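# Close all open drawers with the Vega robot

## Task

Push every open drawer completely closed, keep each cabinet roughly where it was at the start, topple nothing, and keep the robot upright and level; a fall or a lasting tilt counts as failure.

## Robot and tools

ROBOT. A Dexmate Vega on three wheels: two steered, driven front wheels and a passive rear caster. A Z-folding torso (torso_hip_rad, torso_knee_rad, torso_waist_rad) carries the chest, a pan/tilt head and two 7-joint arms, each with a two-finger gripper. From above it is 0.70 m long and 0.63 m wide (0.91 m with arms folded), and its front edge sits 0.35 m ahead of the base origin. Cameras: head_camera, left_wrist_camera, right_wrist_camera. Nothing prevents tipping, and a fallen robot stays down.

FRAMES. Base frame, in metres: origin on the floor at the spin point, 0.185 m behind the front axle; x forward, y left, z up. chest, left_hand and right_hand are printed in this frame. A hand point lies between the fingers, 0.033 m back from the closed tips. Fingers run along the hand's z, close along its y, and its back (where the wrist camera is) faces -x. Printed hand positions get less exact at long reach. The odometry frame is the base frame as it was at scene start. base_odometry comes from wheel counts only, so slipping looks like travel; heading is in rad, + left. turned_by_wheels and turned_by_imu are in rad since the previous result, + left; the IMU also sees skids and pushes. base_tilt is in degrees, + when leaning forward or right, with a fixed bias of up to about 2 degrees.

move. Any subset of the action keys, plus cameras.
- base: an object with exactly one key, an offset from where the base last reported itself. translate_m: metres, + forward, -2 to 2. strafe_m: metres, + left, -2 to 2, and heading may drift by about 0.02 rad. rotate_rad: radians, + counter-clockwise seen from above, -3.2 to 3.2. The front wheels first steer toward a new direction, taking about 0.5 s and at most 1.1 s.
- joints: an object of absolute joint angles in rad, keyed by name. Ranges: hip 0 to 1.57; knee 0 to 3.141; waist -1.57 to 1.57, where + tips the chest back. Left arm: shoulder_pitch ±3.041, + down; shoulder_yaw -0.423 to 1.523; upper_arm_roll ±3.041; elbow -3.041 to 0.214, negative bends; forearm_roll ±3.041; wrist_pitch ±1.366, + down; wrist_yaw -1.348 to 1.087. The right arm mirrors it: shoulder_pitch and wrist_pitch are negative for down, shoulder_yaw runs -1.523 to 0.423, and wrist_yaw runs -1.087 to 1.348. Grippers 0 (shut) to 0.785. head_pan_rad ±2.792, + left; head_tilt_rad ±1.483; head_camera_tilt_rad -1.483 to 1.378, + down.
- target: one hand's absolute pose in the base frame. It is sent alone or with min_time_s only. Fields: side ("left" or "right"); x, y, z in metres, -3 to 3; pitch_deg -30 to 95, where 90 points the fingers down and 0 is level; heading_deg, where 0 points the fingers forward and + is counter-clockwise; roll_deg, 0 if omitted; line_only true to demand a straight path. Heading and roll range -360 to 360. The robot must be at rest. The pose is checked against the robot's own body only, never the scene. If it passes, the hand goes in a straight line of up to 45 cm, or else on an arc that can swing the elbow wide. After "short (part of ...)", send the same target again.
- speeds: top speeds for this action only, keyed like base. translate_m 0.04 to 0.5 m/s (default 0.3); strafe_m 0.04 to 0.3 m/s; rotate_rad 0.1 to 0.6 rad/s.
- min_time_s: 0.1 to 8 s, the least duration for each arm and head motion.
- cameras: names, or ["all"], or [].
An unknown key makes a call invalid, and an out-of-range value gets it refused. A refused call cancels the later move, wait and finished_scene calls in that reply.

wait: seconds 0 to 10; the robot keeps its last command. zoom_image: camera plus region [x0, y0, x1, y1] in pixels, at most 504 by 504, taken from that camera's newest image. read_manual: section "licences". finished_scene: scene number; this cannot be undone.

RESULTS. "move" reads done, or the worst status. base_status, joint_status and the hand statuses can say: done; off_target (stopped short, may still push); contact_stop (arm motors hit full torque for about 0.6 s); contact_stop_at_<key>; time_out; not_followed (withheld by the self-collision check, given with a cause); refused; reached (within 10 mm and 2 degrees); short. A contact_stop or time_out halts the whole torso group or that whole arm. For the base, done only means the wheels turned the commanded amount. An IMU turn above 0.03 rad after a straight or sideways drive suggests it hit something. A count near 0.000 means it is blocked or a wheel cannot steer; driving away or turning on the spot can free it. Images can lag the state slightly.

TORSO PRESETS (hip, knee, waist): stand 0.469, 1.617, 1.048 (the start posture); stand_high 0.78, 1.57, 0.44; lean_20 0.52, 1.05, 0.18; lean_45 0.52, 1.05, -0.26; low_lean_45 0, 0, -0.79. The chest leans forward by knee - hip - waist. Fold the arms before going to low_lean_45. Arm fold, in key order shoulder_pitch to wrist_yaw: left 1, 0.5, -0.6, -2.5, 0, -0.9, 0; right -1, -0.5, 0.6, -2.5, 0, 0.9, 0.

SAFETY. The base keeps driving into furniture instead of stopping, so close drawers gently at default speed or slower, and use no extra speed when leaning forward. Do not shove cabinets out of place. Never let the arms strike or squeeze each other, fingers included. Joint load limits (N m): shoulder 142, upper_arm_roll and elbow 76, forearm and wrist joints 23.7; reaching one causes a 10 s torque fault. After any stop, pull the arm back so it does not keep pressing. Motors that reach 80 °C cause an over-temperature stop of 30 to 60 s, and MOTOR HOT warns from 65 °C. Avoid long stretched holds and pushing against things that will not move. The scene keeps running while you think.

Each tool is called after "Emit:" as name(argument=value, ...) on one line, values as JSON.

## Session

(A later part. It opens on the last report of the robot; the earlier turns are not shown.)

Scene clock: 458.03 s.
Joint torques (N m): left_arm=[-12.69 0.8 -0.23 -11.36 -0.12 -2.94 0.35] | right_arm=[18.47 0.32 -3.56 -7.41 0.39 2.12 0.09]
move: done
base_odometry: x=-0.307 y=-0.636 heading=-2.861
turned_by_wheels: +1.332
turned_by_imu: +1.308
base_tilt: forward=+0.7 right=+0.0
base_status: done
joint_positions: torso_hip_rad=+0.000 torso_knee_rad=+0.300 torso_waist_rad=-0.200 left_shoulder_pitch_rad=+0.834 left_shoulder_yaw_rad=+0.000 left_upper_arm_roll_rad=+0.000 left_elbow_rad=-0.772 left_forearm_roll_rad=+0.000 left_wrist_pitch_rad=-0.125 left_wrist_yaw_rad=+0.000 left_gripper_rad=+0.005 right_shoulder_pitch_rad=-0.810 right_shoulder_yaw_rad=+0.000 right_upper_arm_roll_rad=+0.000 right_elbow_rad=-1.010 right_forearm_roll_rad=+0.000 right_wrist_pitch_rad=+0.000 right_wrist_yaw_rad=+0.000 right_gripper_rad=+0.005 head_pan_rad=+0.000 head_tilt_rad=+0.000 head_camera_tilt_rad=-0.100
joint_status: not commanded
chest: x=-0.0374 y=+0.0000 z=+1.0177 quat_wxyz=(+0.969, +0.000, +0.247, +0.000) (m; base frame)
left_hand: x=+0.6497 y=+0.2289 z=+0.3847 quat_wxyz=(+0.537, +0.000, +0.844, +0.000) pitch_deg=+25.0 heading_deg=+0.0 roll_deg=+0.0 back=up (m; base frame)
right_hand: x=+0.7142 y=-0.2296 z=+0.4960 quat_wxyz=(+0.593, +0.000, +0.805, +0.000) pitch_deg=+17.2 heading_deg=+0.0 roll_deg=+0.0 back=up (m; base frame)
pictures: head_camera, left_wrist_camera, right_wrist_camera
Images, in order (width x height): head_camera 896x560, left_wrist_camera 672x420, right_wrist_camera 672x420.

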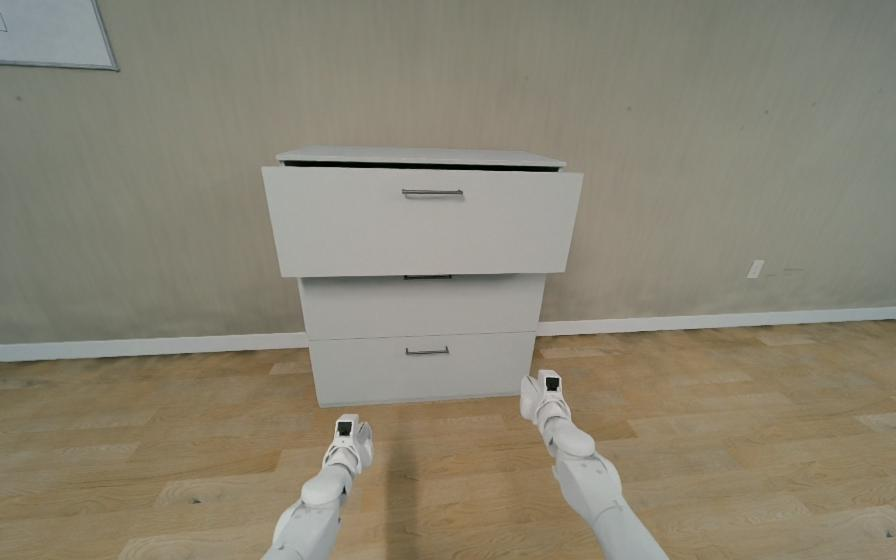

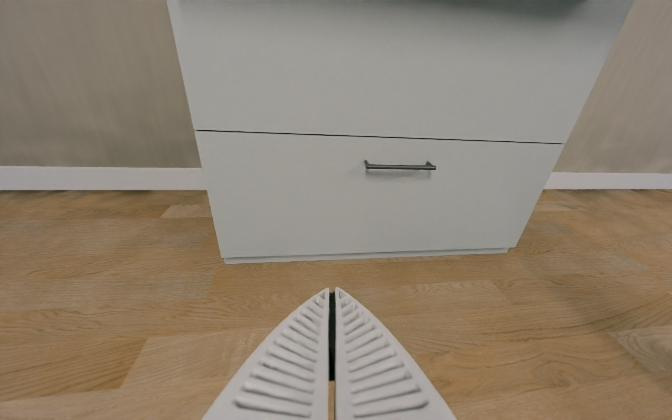

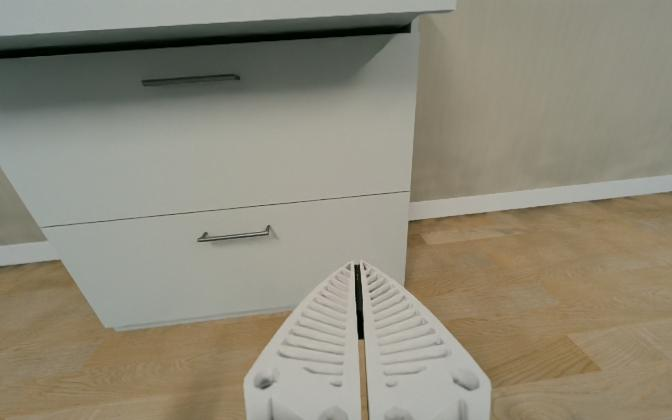

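Emit:
move(target={"side": "left", "x": 0.65, "y": 0.2, "z": 0.82, "pitch_deg": 5, "heading_deg": 0})

Emit:
move(base={"rotate_rad": 0.05}, cameras=["all"])

Scene clock: 482.50 s.
Joint torques (N m): left_arm=[-13.92 -2.77 2.91 -13.6 0.15 -1.68 0.46] | right_arm=[18.66 0.93 -3.62 -7.73 0.33 1.83 0.04]
move: done
base_odometry: x=-0.307 y=-0.636 heading=-2.861
turned_by_wheels: +0.000
turned_by_imu: +0.002
base_tilt: forward=+0.7 right=-0.1
base_status: not commanded
joint_positions: torso_hip_rad=+0.000 torso_knee_rad=+0.300 torso_waist_rad=-0.200 left_shoulder_pitch_rad=+1.018 left_shoulder_yaw_rad=-0.042 left_upper_arm_roll_rad=+0.068 left_elbow_rad=-2.231 left_forearm_roll_rad=+0.046 left_wrist_pitch_rad=+0.805 left_wrist_yaw_rad=+0.040 left_gripper_rad=+0.005 right_shoulder_pitch_rad=-0.810 right_shoulder_yaw_rad=+0.000 right_upper_arm_roll_rad=+0.000 right_elbow_rad=-1.010 right_forearm_roll_rad=+0.000 right_wrist_pitch_rad=+0.000 right_wrist_yaw_rad=+0.000 right_gripper_rad=+0.005 head_pan_rad=+0.000 head_tilt_rad=+0.000 head_camera_tilt_rad=-0.100
joint_status: not commanded
chest: x=-0.0374 y=+0.0000 z=+1.0177 quat_wxyz=(+0.969, +0.000, +0.247, +0.000) (m; base frame)
left_hand: x=+0.6504 y=+0.2002 z=+0.8167 quat_wxyz=(+0.674, +0.000, +0.738, +0.000) pitch_deg=+5.2 heading_deg=+0.0 roll_deg=+0.0 back=up (m; base frame)
left_hand_status: reached (straight line, planned for 4.9 s): 3 mm and 0.2 deg off.
right_hand: x=+0.7142 y=-0.2296 z=+0.4960 quat_wxyz=(+0.593, +0.000, +0.805, +0.000) pitch_deg=+17.2 heading_deg=+0.0 roll_deg=+0.0 back=up (m; base frame)
pictures: none

Scene clock: 483.37 s.
Joint torques (N m): left_arm=[-14.44 -4.09 4.11 -11.45 -0.36 -1.93 0.37] | right_arm=[19.81 0.44 -3.28 -7.78 0.46 1.71 0.16]
move: done
base_odometry: x=-0.307 y=-0.636 heading=-2.811
turned_by_wheels: +0.050
turned_by_imu: +0.049
base_tilt: forward=+0.6 right=+0.0
base_status: done
joint_positions: torso_hip_rad=+0.000 torso_knee_rad=+0.300 torso_waist_rad=-0.200 left_shoulder_pitch_rad=+1.017 left_shoulder_yaw_rad=-0.043 left_upper_arm_roll_rad=+0.069 left_elbow_rad=-2.236 left_forearm_roll_rad=+0.047 left_wrist_pitch_rad=+0.809 left_wrist_yaw_rad=+0.041 left_gripper_rad=+0.005 right_shoulder_pitch_rad=-0.810 right_shoulder_yaw_rad=+0.000 right_upper_arm_roll_rad=+0.000 right_elbow_rad=-1.010 right_forearm_roll_rad=+0.000 right_wrist_pitch_rad=+0.000 right_wrist_yaw_rad=+0.000 right_gripper_rad=+0.005 head_pan_rad=+0.000 head_tilt_rad=+0.000 head_camera_tilt_rad=-0.100
joint_status: not commanded
chest: x=-0.0374 y=+0.0000 z=+1.0177 quat_wxyz=(+0.969, +0.000, +0.247, +0.000) (m; base frame)
left_hand: x=+0.6500 y=+0.2001 z=+0.8191 quat_wxyz=(+0.675, +0.000, +0.738, +0.000) pitch_deg=+5.1 heading_deg=+0.0 roll_deg=+0.0 back=up (m; base frame)
right_hand: x=+0.7142 y=-0.2296 z=+0.4960 quat_wxyz=(+0.593, +0.000, +0.805, +0.000) pitch_deg=+17.2 heading_deg=+0.0 roll_deg=+0.0 back=up (m; base frame)
pictures: head_camera, left_wrist_camera, right_wrist_camera
Images, in order (width x height): head_camera 896x560, left_wrist_camera 672x420, right_wrist_camera 672x420.

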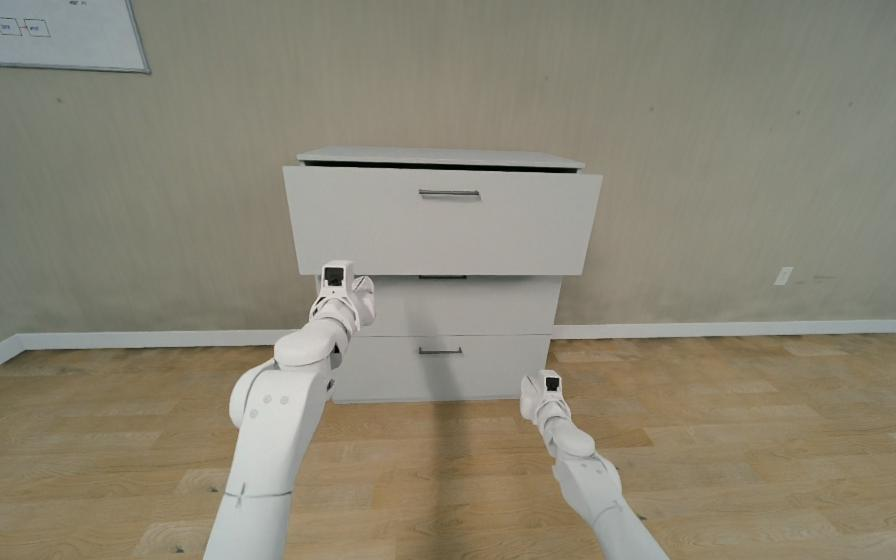

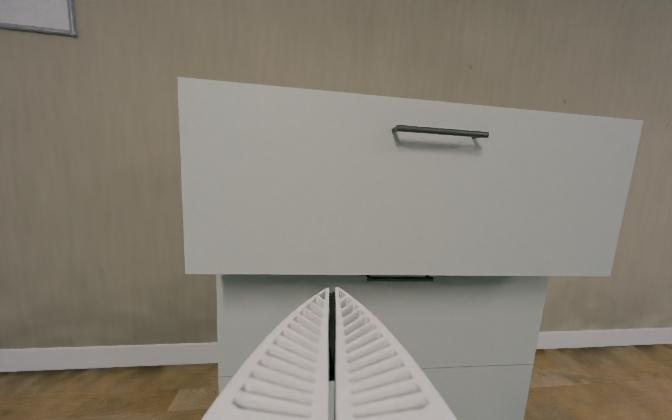

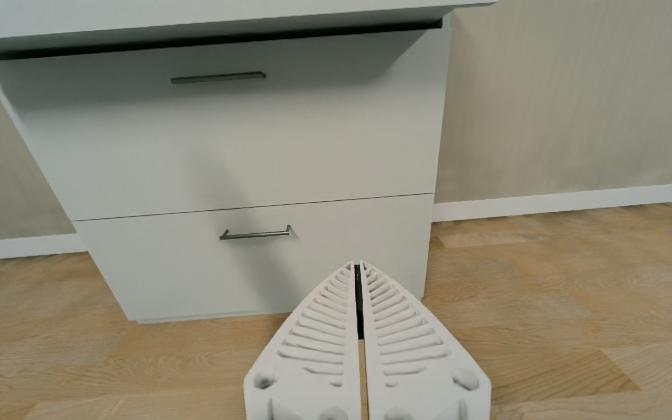

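Emit:
move(base={"translate_m": 0.45}, speeds={"translate_m": 0.15}, cameras=["all"])

Scene clock: 496.00 s.
Joint torques (N m): left_arm=[-23.84 -3.2 7.06 -6.98 -1.91 -5.1 -4.53] | right_arm=[77.03 2.81 -5.3 -40.84 0.08 13.25 1.38]
move: done
base_odometry: x=-0.732 y=-0.784 heading=-2.812
turned_by_wheels: +0.000
turned_by_imu: -0.016
base_tilt: forward=+0.6 right=-0.1
base_status: done
joint_positions: torso_hip_rad=+0.001 torso_knee_rad=+0.299 torso_waist_rad=-0.200 left_shoulder_pitch_rad=+1.017 left_shoulder_yaw_rad=-0.043 left_upper_arm_roll_rad=+0.069 left_elbow_rad=-2.237 left_forearm_roll_rad=+0.048 left_wrist_pitch_rad=+0.812 left_wrist_yaw_rad=+0.042 left_gripper_rad=+0.005 right_shoulder_pitch_rad=-0.814 right_shoulder_yaw_rad=+0.000 right_upper_arm_roll_rad=+0.000 right_elbow_rad=-1.007 right_forearm_roll_rad=+0.000 right_wrist_pitch_rad=-0.004 right_wrist_yaw_rad=+0.000 right_gripper_rad=+0.005 head_pan_rad=+0.000 head_tilt_rad=+0.000 head_camera_tilt_rad=-0.100
joint_status: not commanded
chest: x=-0.0383 y=+0.0000 z=+1.0177 quat_wxyz=(+0.969, +0.000, +0.247, +0.000) (m; base frame)
left_hand: x=+0.6491 y=+0.2008 z=+0.8200 quat_wxyz=(+0.675, +0.000, +0.737, +0.001) pitch_deg=+5.0 heading_deg=+0.1 roll_deg=+0.0 back=up (m; base frame)
right_hand: x=+0.7112 y=-0.2298 z=+0.4914 quat_wxyz=(+0.590, +0.000, +0.808, +0.000) pitch_deg=+17.7 heading_deg=+0.0 roll_deg=+0.0 back=up (m; base frame)
pictures: head_camera, left_wrist_camera, right_wrist_camera
Images, in order (width x height): head_camera 896x560, left_wrist_camera 672x420, right_wrist_camera 672x420.

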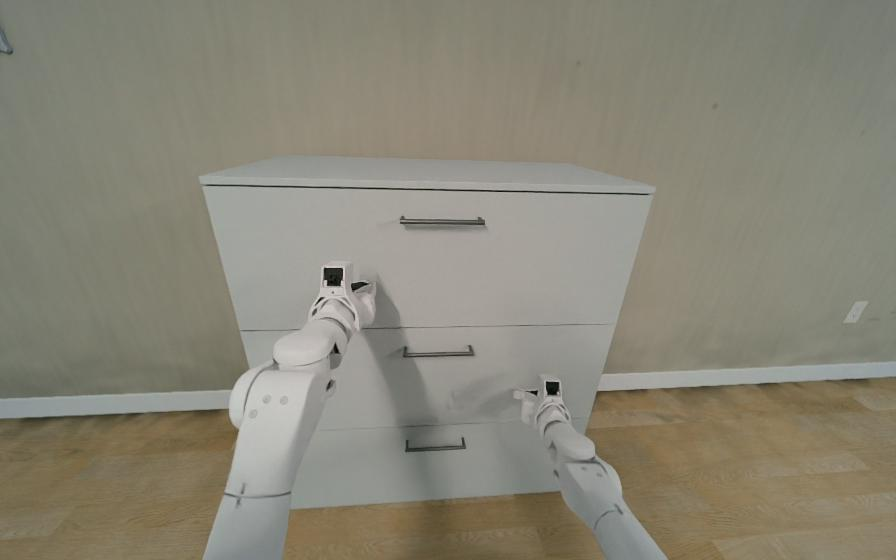

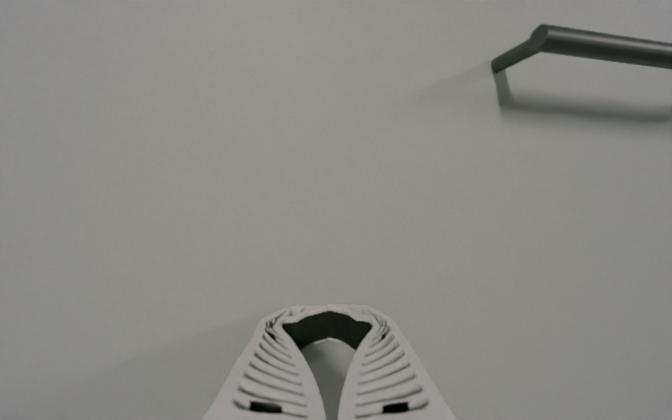

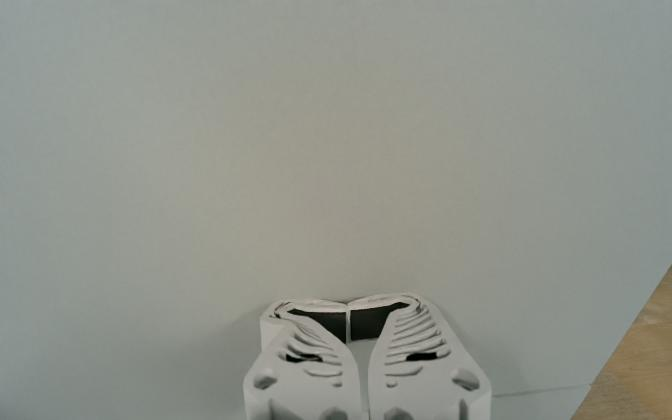

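Emit:
move(base={"translate_m": -0.3}, cameras=["all"])

Scene clock: 501.80 s.
Joint torques (N m): left_arm=[-14.35 -3.38 3.7 -13.41 -0.35 -3.36 0.01] | right_arm=[19.04 -1.08 2.9 -11.92 0.18 1.89 -0.27]
Motor temperatures (°C): left_arm=[30 30 30 32 34 39 35] | right_arm=[37 28 29 34 34 40 35]
move: done
base_odometry: x=-0.448 y=-0.686 heading=-2.812
turned_by_wheels: -0.001
turned_by_imu: +0.000
base_tilt: forward=+0.7 right=-0.1
base_status: done
joint_positions: torso_hip_rad=+0.000 torso_knee_rad=+0.300 torso_waist_rad=-0.200 left_shoulder_pitch_rad=+1.016 left_shoulder_yaw_rad=-0.043 left_upper_arm_roll_rad=+0.069 left_elbow_rad=-2.237 left_forearm_roll_rad=+0.047 left_wrist_pitch_rad=+0.811 left_wrist_yaw_rad=+0.041 left_gripper_rad=+0.005 right_shoulder_pitch_rad=-0.810 right_shoulder_yaw_rad=+0.000 right_upper_arm_roll_rad=+0.000 right_elbow_rad=-1.010 right_forearm_roll_rad=+0.000 right_wrist_pitch_rad=+0.000 right_wrist_yaw_rad=+0.000 right_gripper_rad=+0.005 head_pan_rad=+0.000 head_tilt_rad=+0.000 head_camera_tilt_rad=-0.100
joint_status: not commanded
chest: x=-0.0375 y=+0.0000 z=+1.0177 quat_wxyz=(+0.969, +0.000, +0.247, +0.000) (m; base frame)
left_hand: x=+0.6499 y=+0.2002 z=+0.8197 quat_wxyz=(+0.675, +0.000, +0.737, +0.000) pitch_deg=+5.0 heading_deg=+0.0 roll_deg=+0.0 back=up (m; base frame)
right_hand: x=+0.7141 y=-0.2292 z=+0.4957 quat_wxyz=(+0.593, +0.000, +0.805, +0.000) pitch_deg=+17.3 heading_deg=+0.0 roll_deg=+0.0 back=up (m; base frame)
pictures: head_camera, left_wrist_camera, right_wrist_camera
Images, in order (width x height): head_camera 896x560, left_wrist_camera 672x420, right_wrist_camera 672x420.

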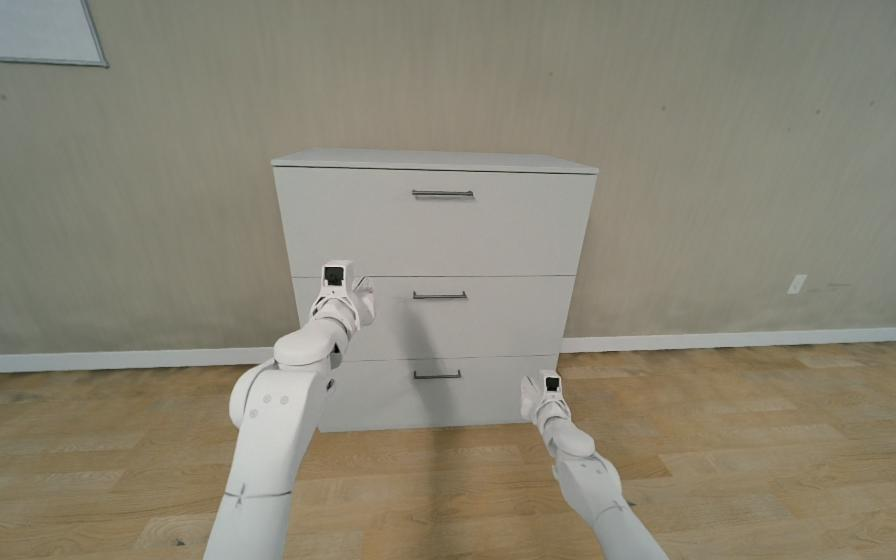

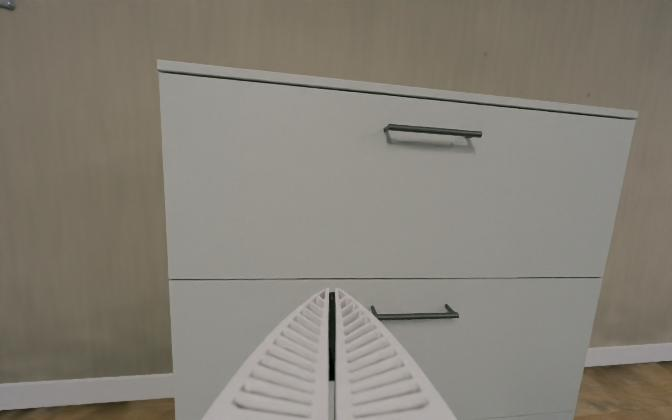

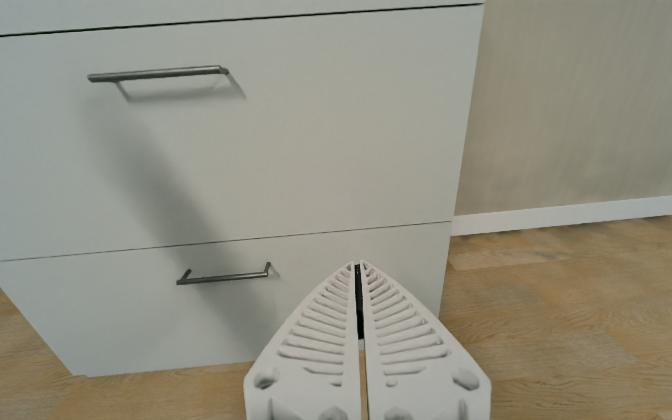

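Emit:
move(joints={"right_shoulder_pitch_rad": -1.8, "right_shoulder_yaw_rad": 0.0, "right_upper_arm_roll_rad": 0.0, "right_elbow_rad": -1.4, "right_forearm_roll_rad": 0.0, "right_wrist_pitch_rad": 0.9, "right_wrist_yaw_rad": 0.0}, cameras=["head_camera"])

Emit:
move(target={"side": "left", "x": 0.5, "y": 0.229, "z": 0.22, "pitch_deg": 45, "heading_deg": 0}, cameras=["head_camera", "left_wrist_camera"])

Scene clock: 596.17 s.
Joint torques (N m): left_arm=[-12.8 -1.85 3.87 -12.08 0.16 -2.09 -0.41] | right_arm=[-7.26 -1.06 2.71 -9.85 0.06 2.53 0.04]
move: done
base_odometry: x=-0.448 y=-0.686 heading=-2.812
turned_by_wheels: +0.000
turned_by_imu: +0.001
base_tilt: forward=+0.6 right=-0.1
base_status: not commanded
joint_positions: torso_hip_rad=+0.000 torso_knee_rad=+0.300 torso_waist_rad=-0.200 left_shoulder_pitch_rad=+1.016 left_shoulder_yaw_rad=-0.043 left_upper_arm_roll_rad=+0.069 left_elbow_rad=-2.237 left_forearm_roll_rad=+0.047 left_wrist_pitch_rad=+0.811 left_wrist_yaw_rad=+0.041 left_gripper_rad=+0.005 right_shoulder_pitch_rad=-1.794 right_shoulder_yaw_rad=+0.000 right_upper_arm_roll_rad=+0.000 right_elbow_rad=-1.397 right_forearm_roll_rad=+0.000 right_wrist_pitch_rad=+0.894 right_wrist_yaw_rad=+0.000 right_gripper_rad=+0.005 head_pan_rad=+0.000 head_tilt_rad=+0.000 head_camera_tilt_rad=-0.100
joint_status: all done
chest: x=-0.0375 y=+0.0000 z=+1.0177 quat_wxyz=(+0.969, +0.000, +0.247, +0.000) (m; base frame)
left_hand: x=+0.6499 y=+0.2002 z=+0.8197 quat_wxyz=(+0.675, +0.000, +0.737, +0.000) pitch_deg=+5.0 heading_deg=+0.0 roll_deg=+0.0 back=up (m; base frame)
right_hand: x=+0.3172 y=-0.2293 z=+0.5014 quat_wxyz=(+0.706, +0.000, +0.708, +0.000) pitch_deg=+0.2 heading_deg=+0.0 roll_deg=+0.0 back=up (m; base frame)
pictures: head_camera
Images, in order (width x height): head_camera 896x560.

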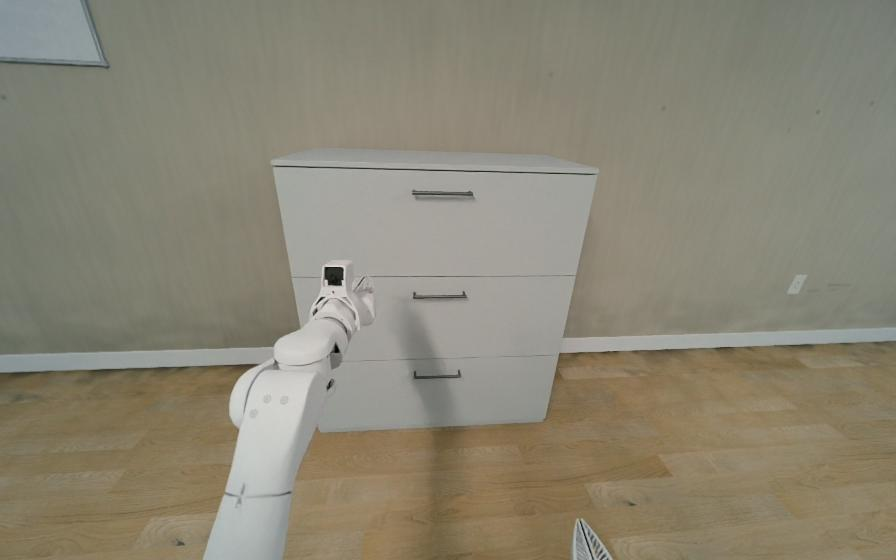

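Scene clock: 596.47 s.
Joint torques (N m): left_arm=[-11.95 -2.25 3.26 -12.02 -0.1 -1.84 -0.44] | right_arm=[-6.25 -1.87 2.51 -9.94 0.13 2.47 -0.25]
move: refused
base_odometry: x=-0.448 y=-0.686 heading=-2.812
turned_by_wheels: +0.000
turned_by_imu: +0.000
base_tilt: forward=+0.6 right=-0.1
base_status: not commanded
joint_positions: torso_hip_rad=+0.000 torso_knee_rad=+0.300 torso_waist_rad=-0.200 left_shoulder_pitch_rad=+1.016 left_shoulder_yaw_rad=-0.043 left_upper_arm_roll_rad=+0.069 left_elbow_rad=-2.237 left_forearm_roll_rad=+0.047 left_wrist_pitch_rad=+0.811 left_wrist_yaw_rad=+0.041 left_gripper_rad=+0.005 right_shoulder_pitch_rad=-1.797 right_shoulder_yaw_rad=+0.000 right_upper_arm_roll_rad=+0.000 right_elbow_rad=-1.398 right_forearm_roll_rad=+0.000 right_wrist_pitch_rad=+0.897 right_wrist_yaw_rad=+0.000 right_gripper_rad=+0.005 head_pan_rad=+0.000 head_tilt_rad=+0.000 head_camera_tilt_rad=-0.100
joint_status: not commanded
chest: x=-0.0375 y=+0.0000 z=+1.0177 quat_wxyz=(+0.969, +0.000, +0.247, +0.000) (m; base frame)
left_hand: x=+0.6499 y=+0.2002 z=+0.8197 quat_wxyz=(+0.675, +0.000, +0.737, +0.000) pitch_deg=+5.0 heading_deg=+0.0 roll_deg=+0.0 back=up (m; base frame)
left_hand_status: refused: the best posture that gets there brings the left wrist within 0.9 cm of the base (limit 2.6). Nothing moved.
right_hand: x=+0.3162 y=-0.2293 z=+0.5020 quat_wxyz=(+0.706, +0.000, +0.708, +0.000) pitch_deg=+0.1 heading_deg=+0.0 roll_deg=+0.0 back=up (m; base frame)
pictures: head_camera, left_wrist_camera
Images, in order (width x height): head_camera 896x560, left_wrist_camera 672x420.

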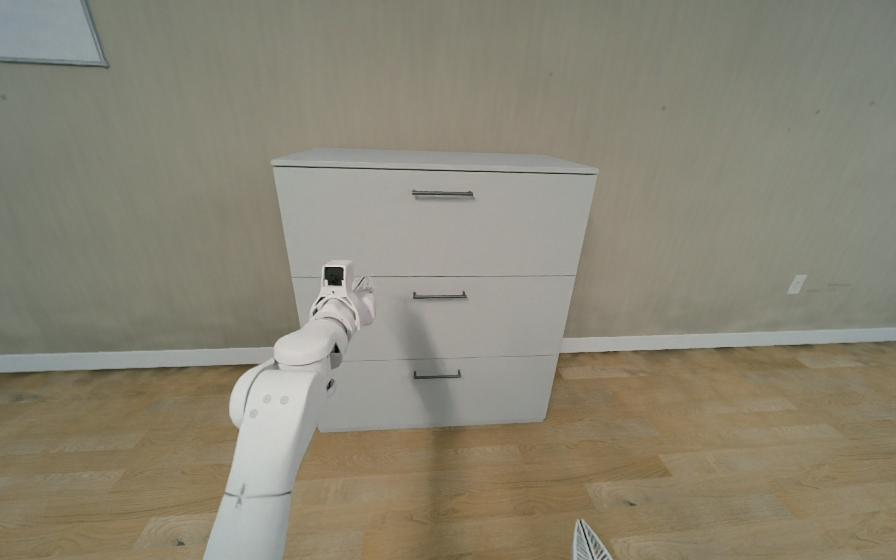

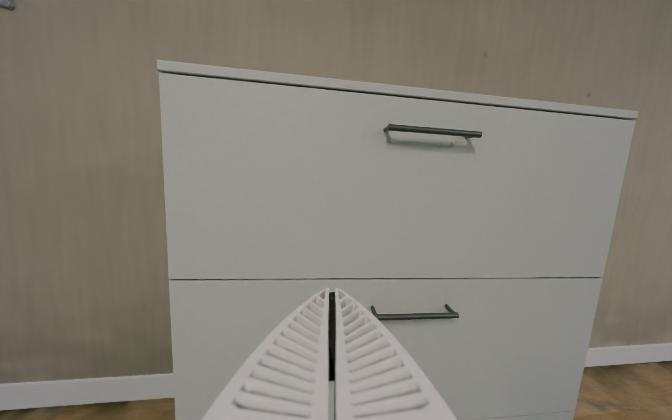

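Emit:
move(target={"side": "left", "x": 0.5, "y": 0.229, "z": 0.22, "pitch_deg": 55, "heading_deg": 0}, cameras=["head_camera", "left_wrist_camera"])

Scene clock: 607.63 s.
Joint torques (N m): left_arm=[-14.99 0.41 -1.15 -7.67 0.05 -2.94 -0.56] | right_arm=[-7.17 -0.97 2.93 -8.72 0.06 2.3 -0.12]
move: done
base_odometry: x=-0.448 y=-0.686 heading=-2.812
turned_by_wheels: +0.000
turned_by_imu: +0.002
base_tilt: forward=+0.7 right=-0.1
base_status: not commanded
joint_positions: torso_hip_rad=+0.000 torso_knee_rad=+0.300 torso_waist_rad=-0.200 left_shoulder_pitch_rad=+0.892 left_shoulder_yaw_rad=-0.003 left_upper_arm_roll_rad=-0.004 left_elbow_rad=-0.802 left_forearm_roll_rad=+0.006 left_wrist_pitch_rad=+0.367 left_wrist_yaw_rad=-0.001 left_gripper_rad=+0.005 right_shoulder_pitch_rad=-1.800 right_shoulder_yaw_rad=+0.000 right_upper_arm_roll_rad=+0.000 right_elbow_rad=-1.400 right_forearm_roll_rad=+0.000 right_wrist_pitch_rad=+0.900 right_wrist_yaw_rad=+0.000 right_gripper_rad=+0.005 head_pan_rad=+0.000 head_tilt_rad=+0.000 head_camera_tilt_rad=-0.100
joint_status: not commanded
chest: x=-0.0375 y=+0.0000 z=+1.0177 quat_wxyz=(+0.969, +0.000, +0.247, +0.000) (m; base frame)
left_hand: x=+0.5017 y=+0.2287 z=+0.2216 quat_wxyz=(+0.302, +0.000, +0.953, +0.000) pitch_deg=+54.8 heading_deg=+0.0 roll_deg=+0.0 back=up (m; base frame)
left_hand_status: reached (checked arc [a long move; over the whole arc the hand travels 0.65 m to end 0.62 m from its start, up to 0.09 m off the straight line; left_elbow_rad turns most, 1.44 rad; on the way or at its end the hand turns up to 50 deg from its attitude at the start], planned for 4.8 s): 2 mm and 0.2 deg off.
right_hand: x=+0.3149 y=-0.2293 z=+0.5027 quat_wxyz=(+0.707, +0.000, +0.707, +0.000) pitch_deg=+0.0 heading_deg=+0.0 roll_deg=+0.0 back=up (m; base frame)
pictures: head_camera, left_wrist_camera
Images, in order (width x height): head_camera 896x560, left_wrist_camera 672x420.

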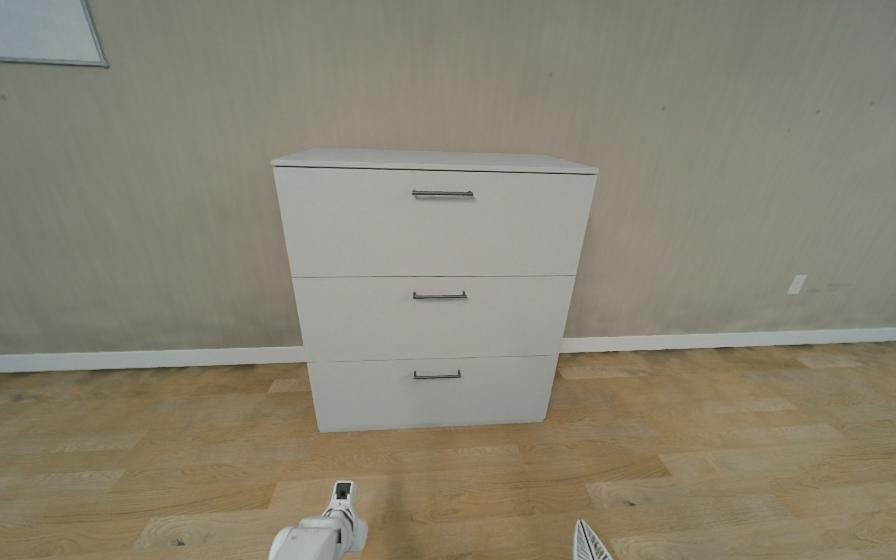

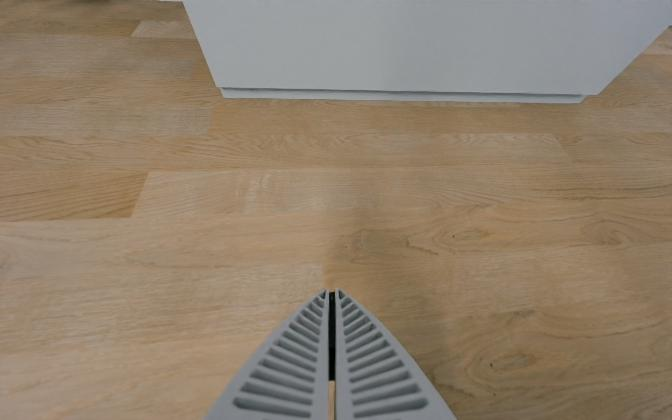

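Emit:
move(target={"side": "left", "x": 0.6, "y": 0.2, "z": 0.55, "pitch_deg": 0, "heading_deg": 0}, cameras=["head_camera", "left_wrist_camera"])

Emit:
move(target={"side": "left", "x": 0.6, "y": 0.1, "z": 0.55, "pitch_deg": 0, "heading_deg": 0}, cameras=["head_camera", "left_wrist_camera"])

Emit:
move(target={"side": "left", "x": 0.5, "y": 0.1, "z": 0.55, "pitch_deg": 0, "heading_deg": 0}, cameras=["head_camera", "left_wrist_camera"])

Emit:
move(target={"side": "left", "x": 0.5, "y": 0.1, "z": 0.65, "pitch_deg": 0, "heading_deg": 0}, cameras=["head_camera", "left_wrist_camera"])

Scene clock: 660.20 s.
Joint torques (N m): left_arm=[-9.31 -2.75 3.19 -12.74 0.24 -2.3 0.23] | right_arm=[-6.06 -1.66 2.96 -8.94 0.14 2.3 -0.14]
Motor temperatures (°C): left_arm=[29 30 30 31 34 38 35] | right_arm=[31 28 29 32 34 36 35]
move: done
base_odometry: x=-0.448 y=-0.686 heading=-2.812
turned_by_wheels: +0.000
turned_by_imu: +0.001
base_tilt: forward=+0.6 right=-0.1
base_status: not commanded
joint_positions: torso_hip_rad=+0.000 torso_knee_rad=+0.300 torso_waist_rad=-0.200 left_shoulder_pitch_rad=+1.185 left_shoulder_yaw_rad=-0.034 left_upper_arm_roll_rad=+0.040 left_elbow_rad=-1.269 left_forearm_roll_rad=+0.042 left_wrist_pitch_rad=-0.409 left_wrist_yaw_rad=+0.052 left_gripper_rad=+0.005 right_shoulder_pitch_rad=-1.800 right_shoulder_yaw_rad=+0.000 right_upper_arm_roll_rad=+0.000 right_elbow_rad=-1.400 right_forearm_roll_rad=+0.000 right_wrist_pitch_rad=+0.900 right_wrist_yaw_rad=+0.000 right_gripper_rad=+0.005 head_pan_rad=+0.000 head_tilt_rad=+0.000 head_camera_tilt_rad=-0.100
joint_status: not commanded
chest: x=-0.0375 y=+0.0000 z=+1.0177 quat_wxyz=(+0.969, +0.000, +0.247, +0.000) (m; base frame)
left_hand: x=+0.5996 y=+0.2003 z=+0.5479 quat_wxyz=(+0.705, +0.000, +0.709, +0.000) pitch_deg=+0.3 heading_deg=+0.0 roll_deg=+0.0 back=up (m; base frame)
left_hand_status: reached (straight line, planned for 4.0 s): 2 mm and 0.3 deg off.
right_hand: x=+0.3149 y=-0.2293 z=+0.5027 quat_wxyz=(+0.707, +0.000, +0.707, +0.000) pitch_deg=+0.0 heading_deg=+0.0 roll_deg=+0.0 back=up (m; base frame)
pictures: head_camera, left_wrist_camera
Images, in order (width x height): head_camera 896x560, left_wrist_camera 672x420.

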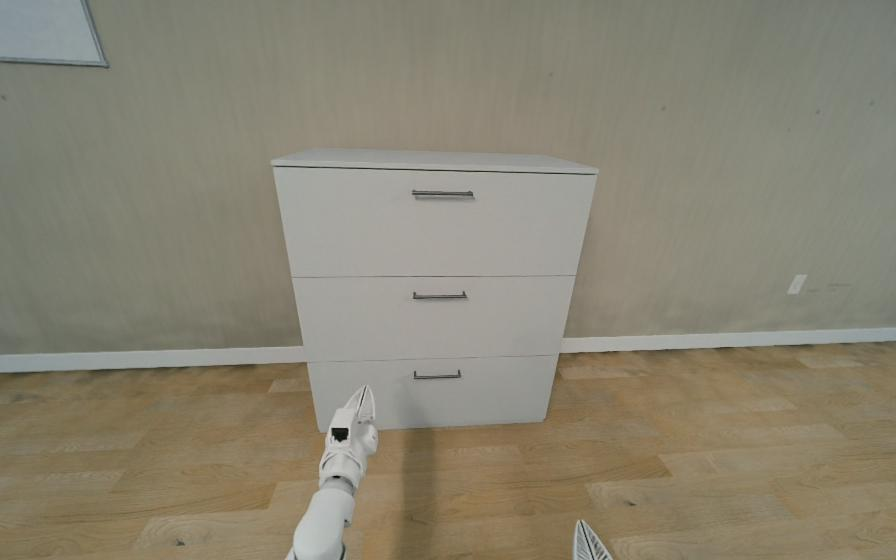

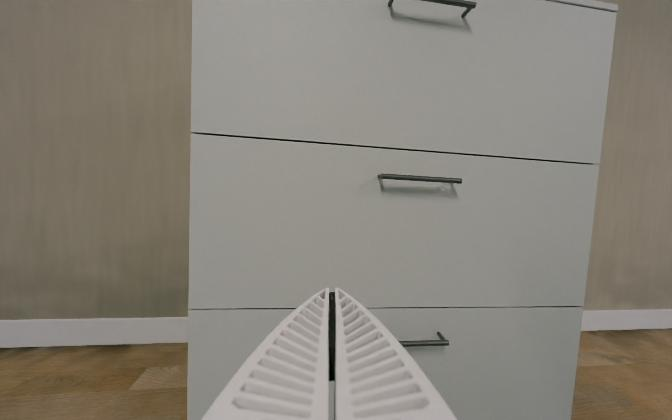

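Scene clock: 662.50 s.
Joint torques (N m): left_arm=[-12.06 -7.21 7.16 -9.98 -0.05 -3.46 0.75] | right_arm=[-6.7 -1.56 2.66 -9.04 0.13 2.64 -0.2]
move: done
base_odometry: x=-0.448 y=-0.686 heading=-2.812
turned_by_wheels: +0.000
turned_by_imu: +0.000
base_tilt: forward=+0.7 right=-0.1
base_status: not commanded
joint_positions: torso_hip_rad=+0.000 torso_knee_rad=+0.300 torso_waist_rad=-0.200 left_shoulder_pitch_rad=+1.143 left_shoulder_yaw_rad=-0.161 left_upper_arm_roll_rad=+0.153 left_elbow_rad=-1.165 left_forearm_roll_rad=+0.188 left_wrist_pitch_rad=-0.445 left_wrist_yaw_rad=+0.226 left_gripper_rad=+0.005 right_shoulder_pitch_rad=-1.800 right_shoulder_yaw_rad=+0.000 right_upper_arm_roll_rad=+0.000 right_elbow_rad=-1.400 right_forearm_roll_rad=+0.000 right_wrist_pitch_rad=+0.900 right_wrist_yaw_rad=+0.000 right_gripper_rad=+0.005 head_pan_rad=+0.000 head_tilt_rad=+0.000 head_camera_tilt_rad=-0.100
joint_status: not commanded
chest: x=-0.0375 y=+0.0000 z=+1.0177 quat_wxyz=(+0.969, +0.000, +0.247, +0.000) (m; base frame)
left_hand: x=+0.6000 y=+0.1034 z=+0.5492 quat_wxyz=(+0.707, +0.000, +0.708, +0.000) pitch_deg=+0.1 heading_deg=+0.0 roll_deg=+0.0 back=up (m; base frame)
left_hand_status: reached (straight line, planned for 0.9 s): 4 mm and 0.1 deg off.
right_hand: x=+0.3149 y=-0.2293 z=+0.5027 quat_wxyz=(+0.707, +0.000, +0.707, +0.000) pitch_deg=+0.0 heading_deg=+0.0 roll_deg=+0.0 back=up (m; base frame)
pictures: head_camera, left_wrist_camera
Images, in order (width x height): head_camera 896x560, left_wrist_camera 672x420.

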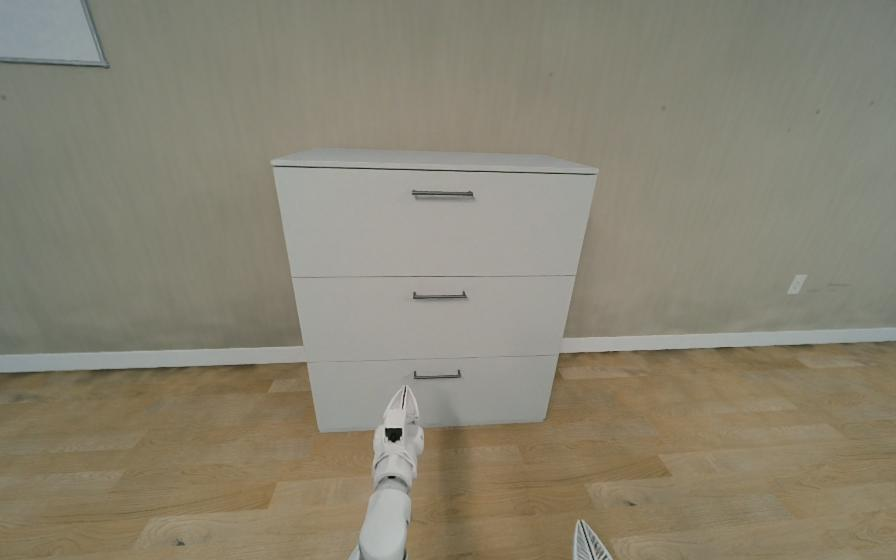

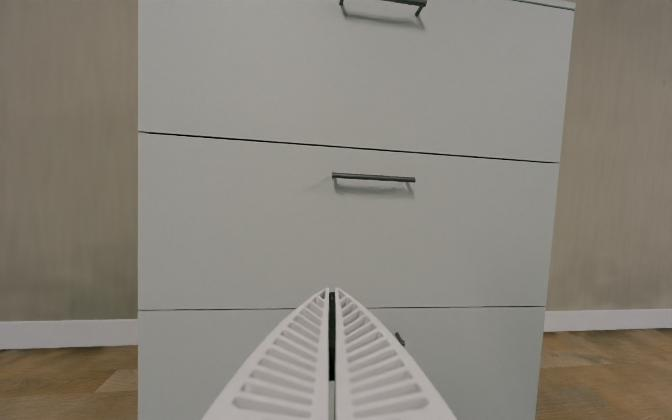

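Scene clock: 662.80 s.
Joint torques (N m): left_arm=[-10.11 -6.45 7.07 -11.98 0.92 -1.55 -0.08] | right_arm=[-5.91 -0.88 2.48 -9.76 0.14 3.49 -0.09]
move: refused
base_odometry: x=-0.448 y=-0.686 heading=-2.812
turned_by_wheels: +0.000
turned_by_imu: +0.000
base_tilt: forward=+0.6 right=+0.0
base_status: not commanded
joint_positions: torso_hip_rad=+0.000 torso_knee_rad=+0.300 torso_waist_rad=-0.200 left_shoulder_pitch_rad=+1.142 left_shoulder_yaw_rad=-0.163 left_upper_arm_roll_rad=+0.155 left_elbow_rad=-1.163 left_forearm_roll_rad=+0.190 left_wrist_pitch_rad=-0.445 left_wrist_yaw_rad=+0.228 left_gripper_rad=+0.005 right_shoulder_pitch_rad=-1.800 right_shoulder_yaw_rad=+0.000 right_upper_arm_roll_rad=+0.000 right_elbow_rad=-1.400 right_forearm_roll_rad=+0.000 right_wrist_pitch_rad=+0.900 right_wrist_yaw_rad=+0.000 right_gripper_rad=+0.005 head_pan_rad=+0.000 head_tilt_rad=+0.000 head_camera_tilt_rad=-0.100
joint_status: not commanded
chest: x=-0.0375 y=+0.0000 z=+1.0177 quat_wxyz=(+0.969, +0.000, +0.247, +0.000) (m; base frame)
left_hand: x=+0.5999 y=+0.1020 z=+0.5494 quat_wxyz=(+0.707, +0.000, +0.708, +0.000) pitch_deg=+0.1 heading_deg=+0.0 roll_deg=+0.0 back=up (m; base frame)
left_hand_status: refused: the best posture that gets there brings the left wrist within 2.5 cm of the torso (limit 2.6). Nothing moved.
right_hand: x=+0.3149 y=-0.2293 z=+0.5027 quat_wxyz=(+0.707, +0.000, +0.707, +0.000) pitch_deg=+0.0 heading_deg=+0.0 roll_deg=+0.0 back=up (m; base frame)
pictures: head_camera, left_wrist_camera
Images, in order (width x height): head_camera 896x560, left_wrist_camera 672x420.

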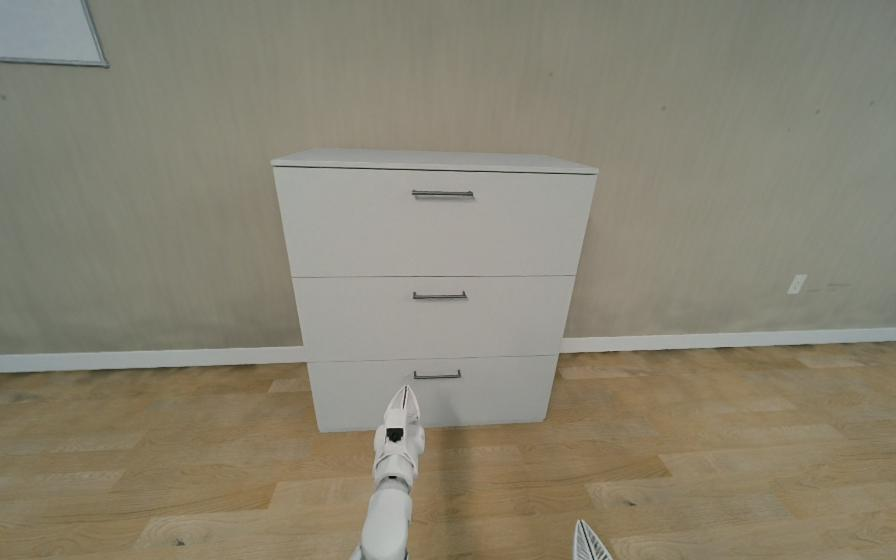

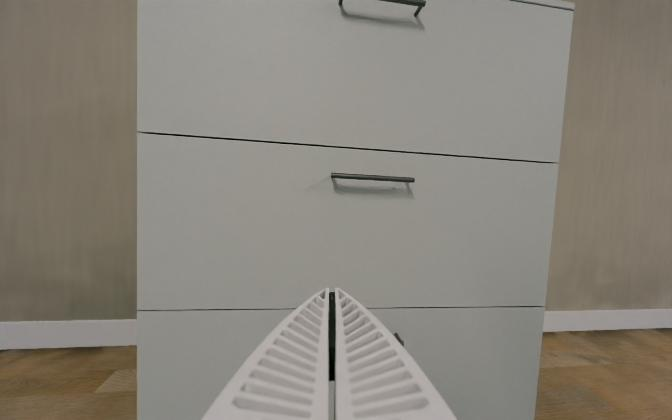

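not run: a stop came earlier in this reply.

Emit:
finished_scene(scene=1)

The scene is finished: the task was done.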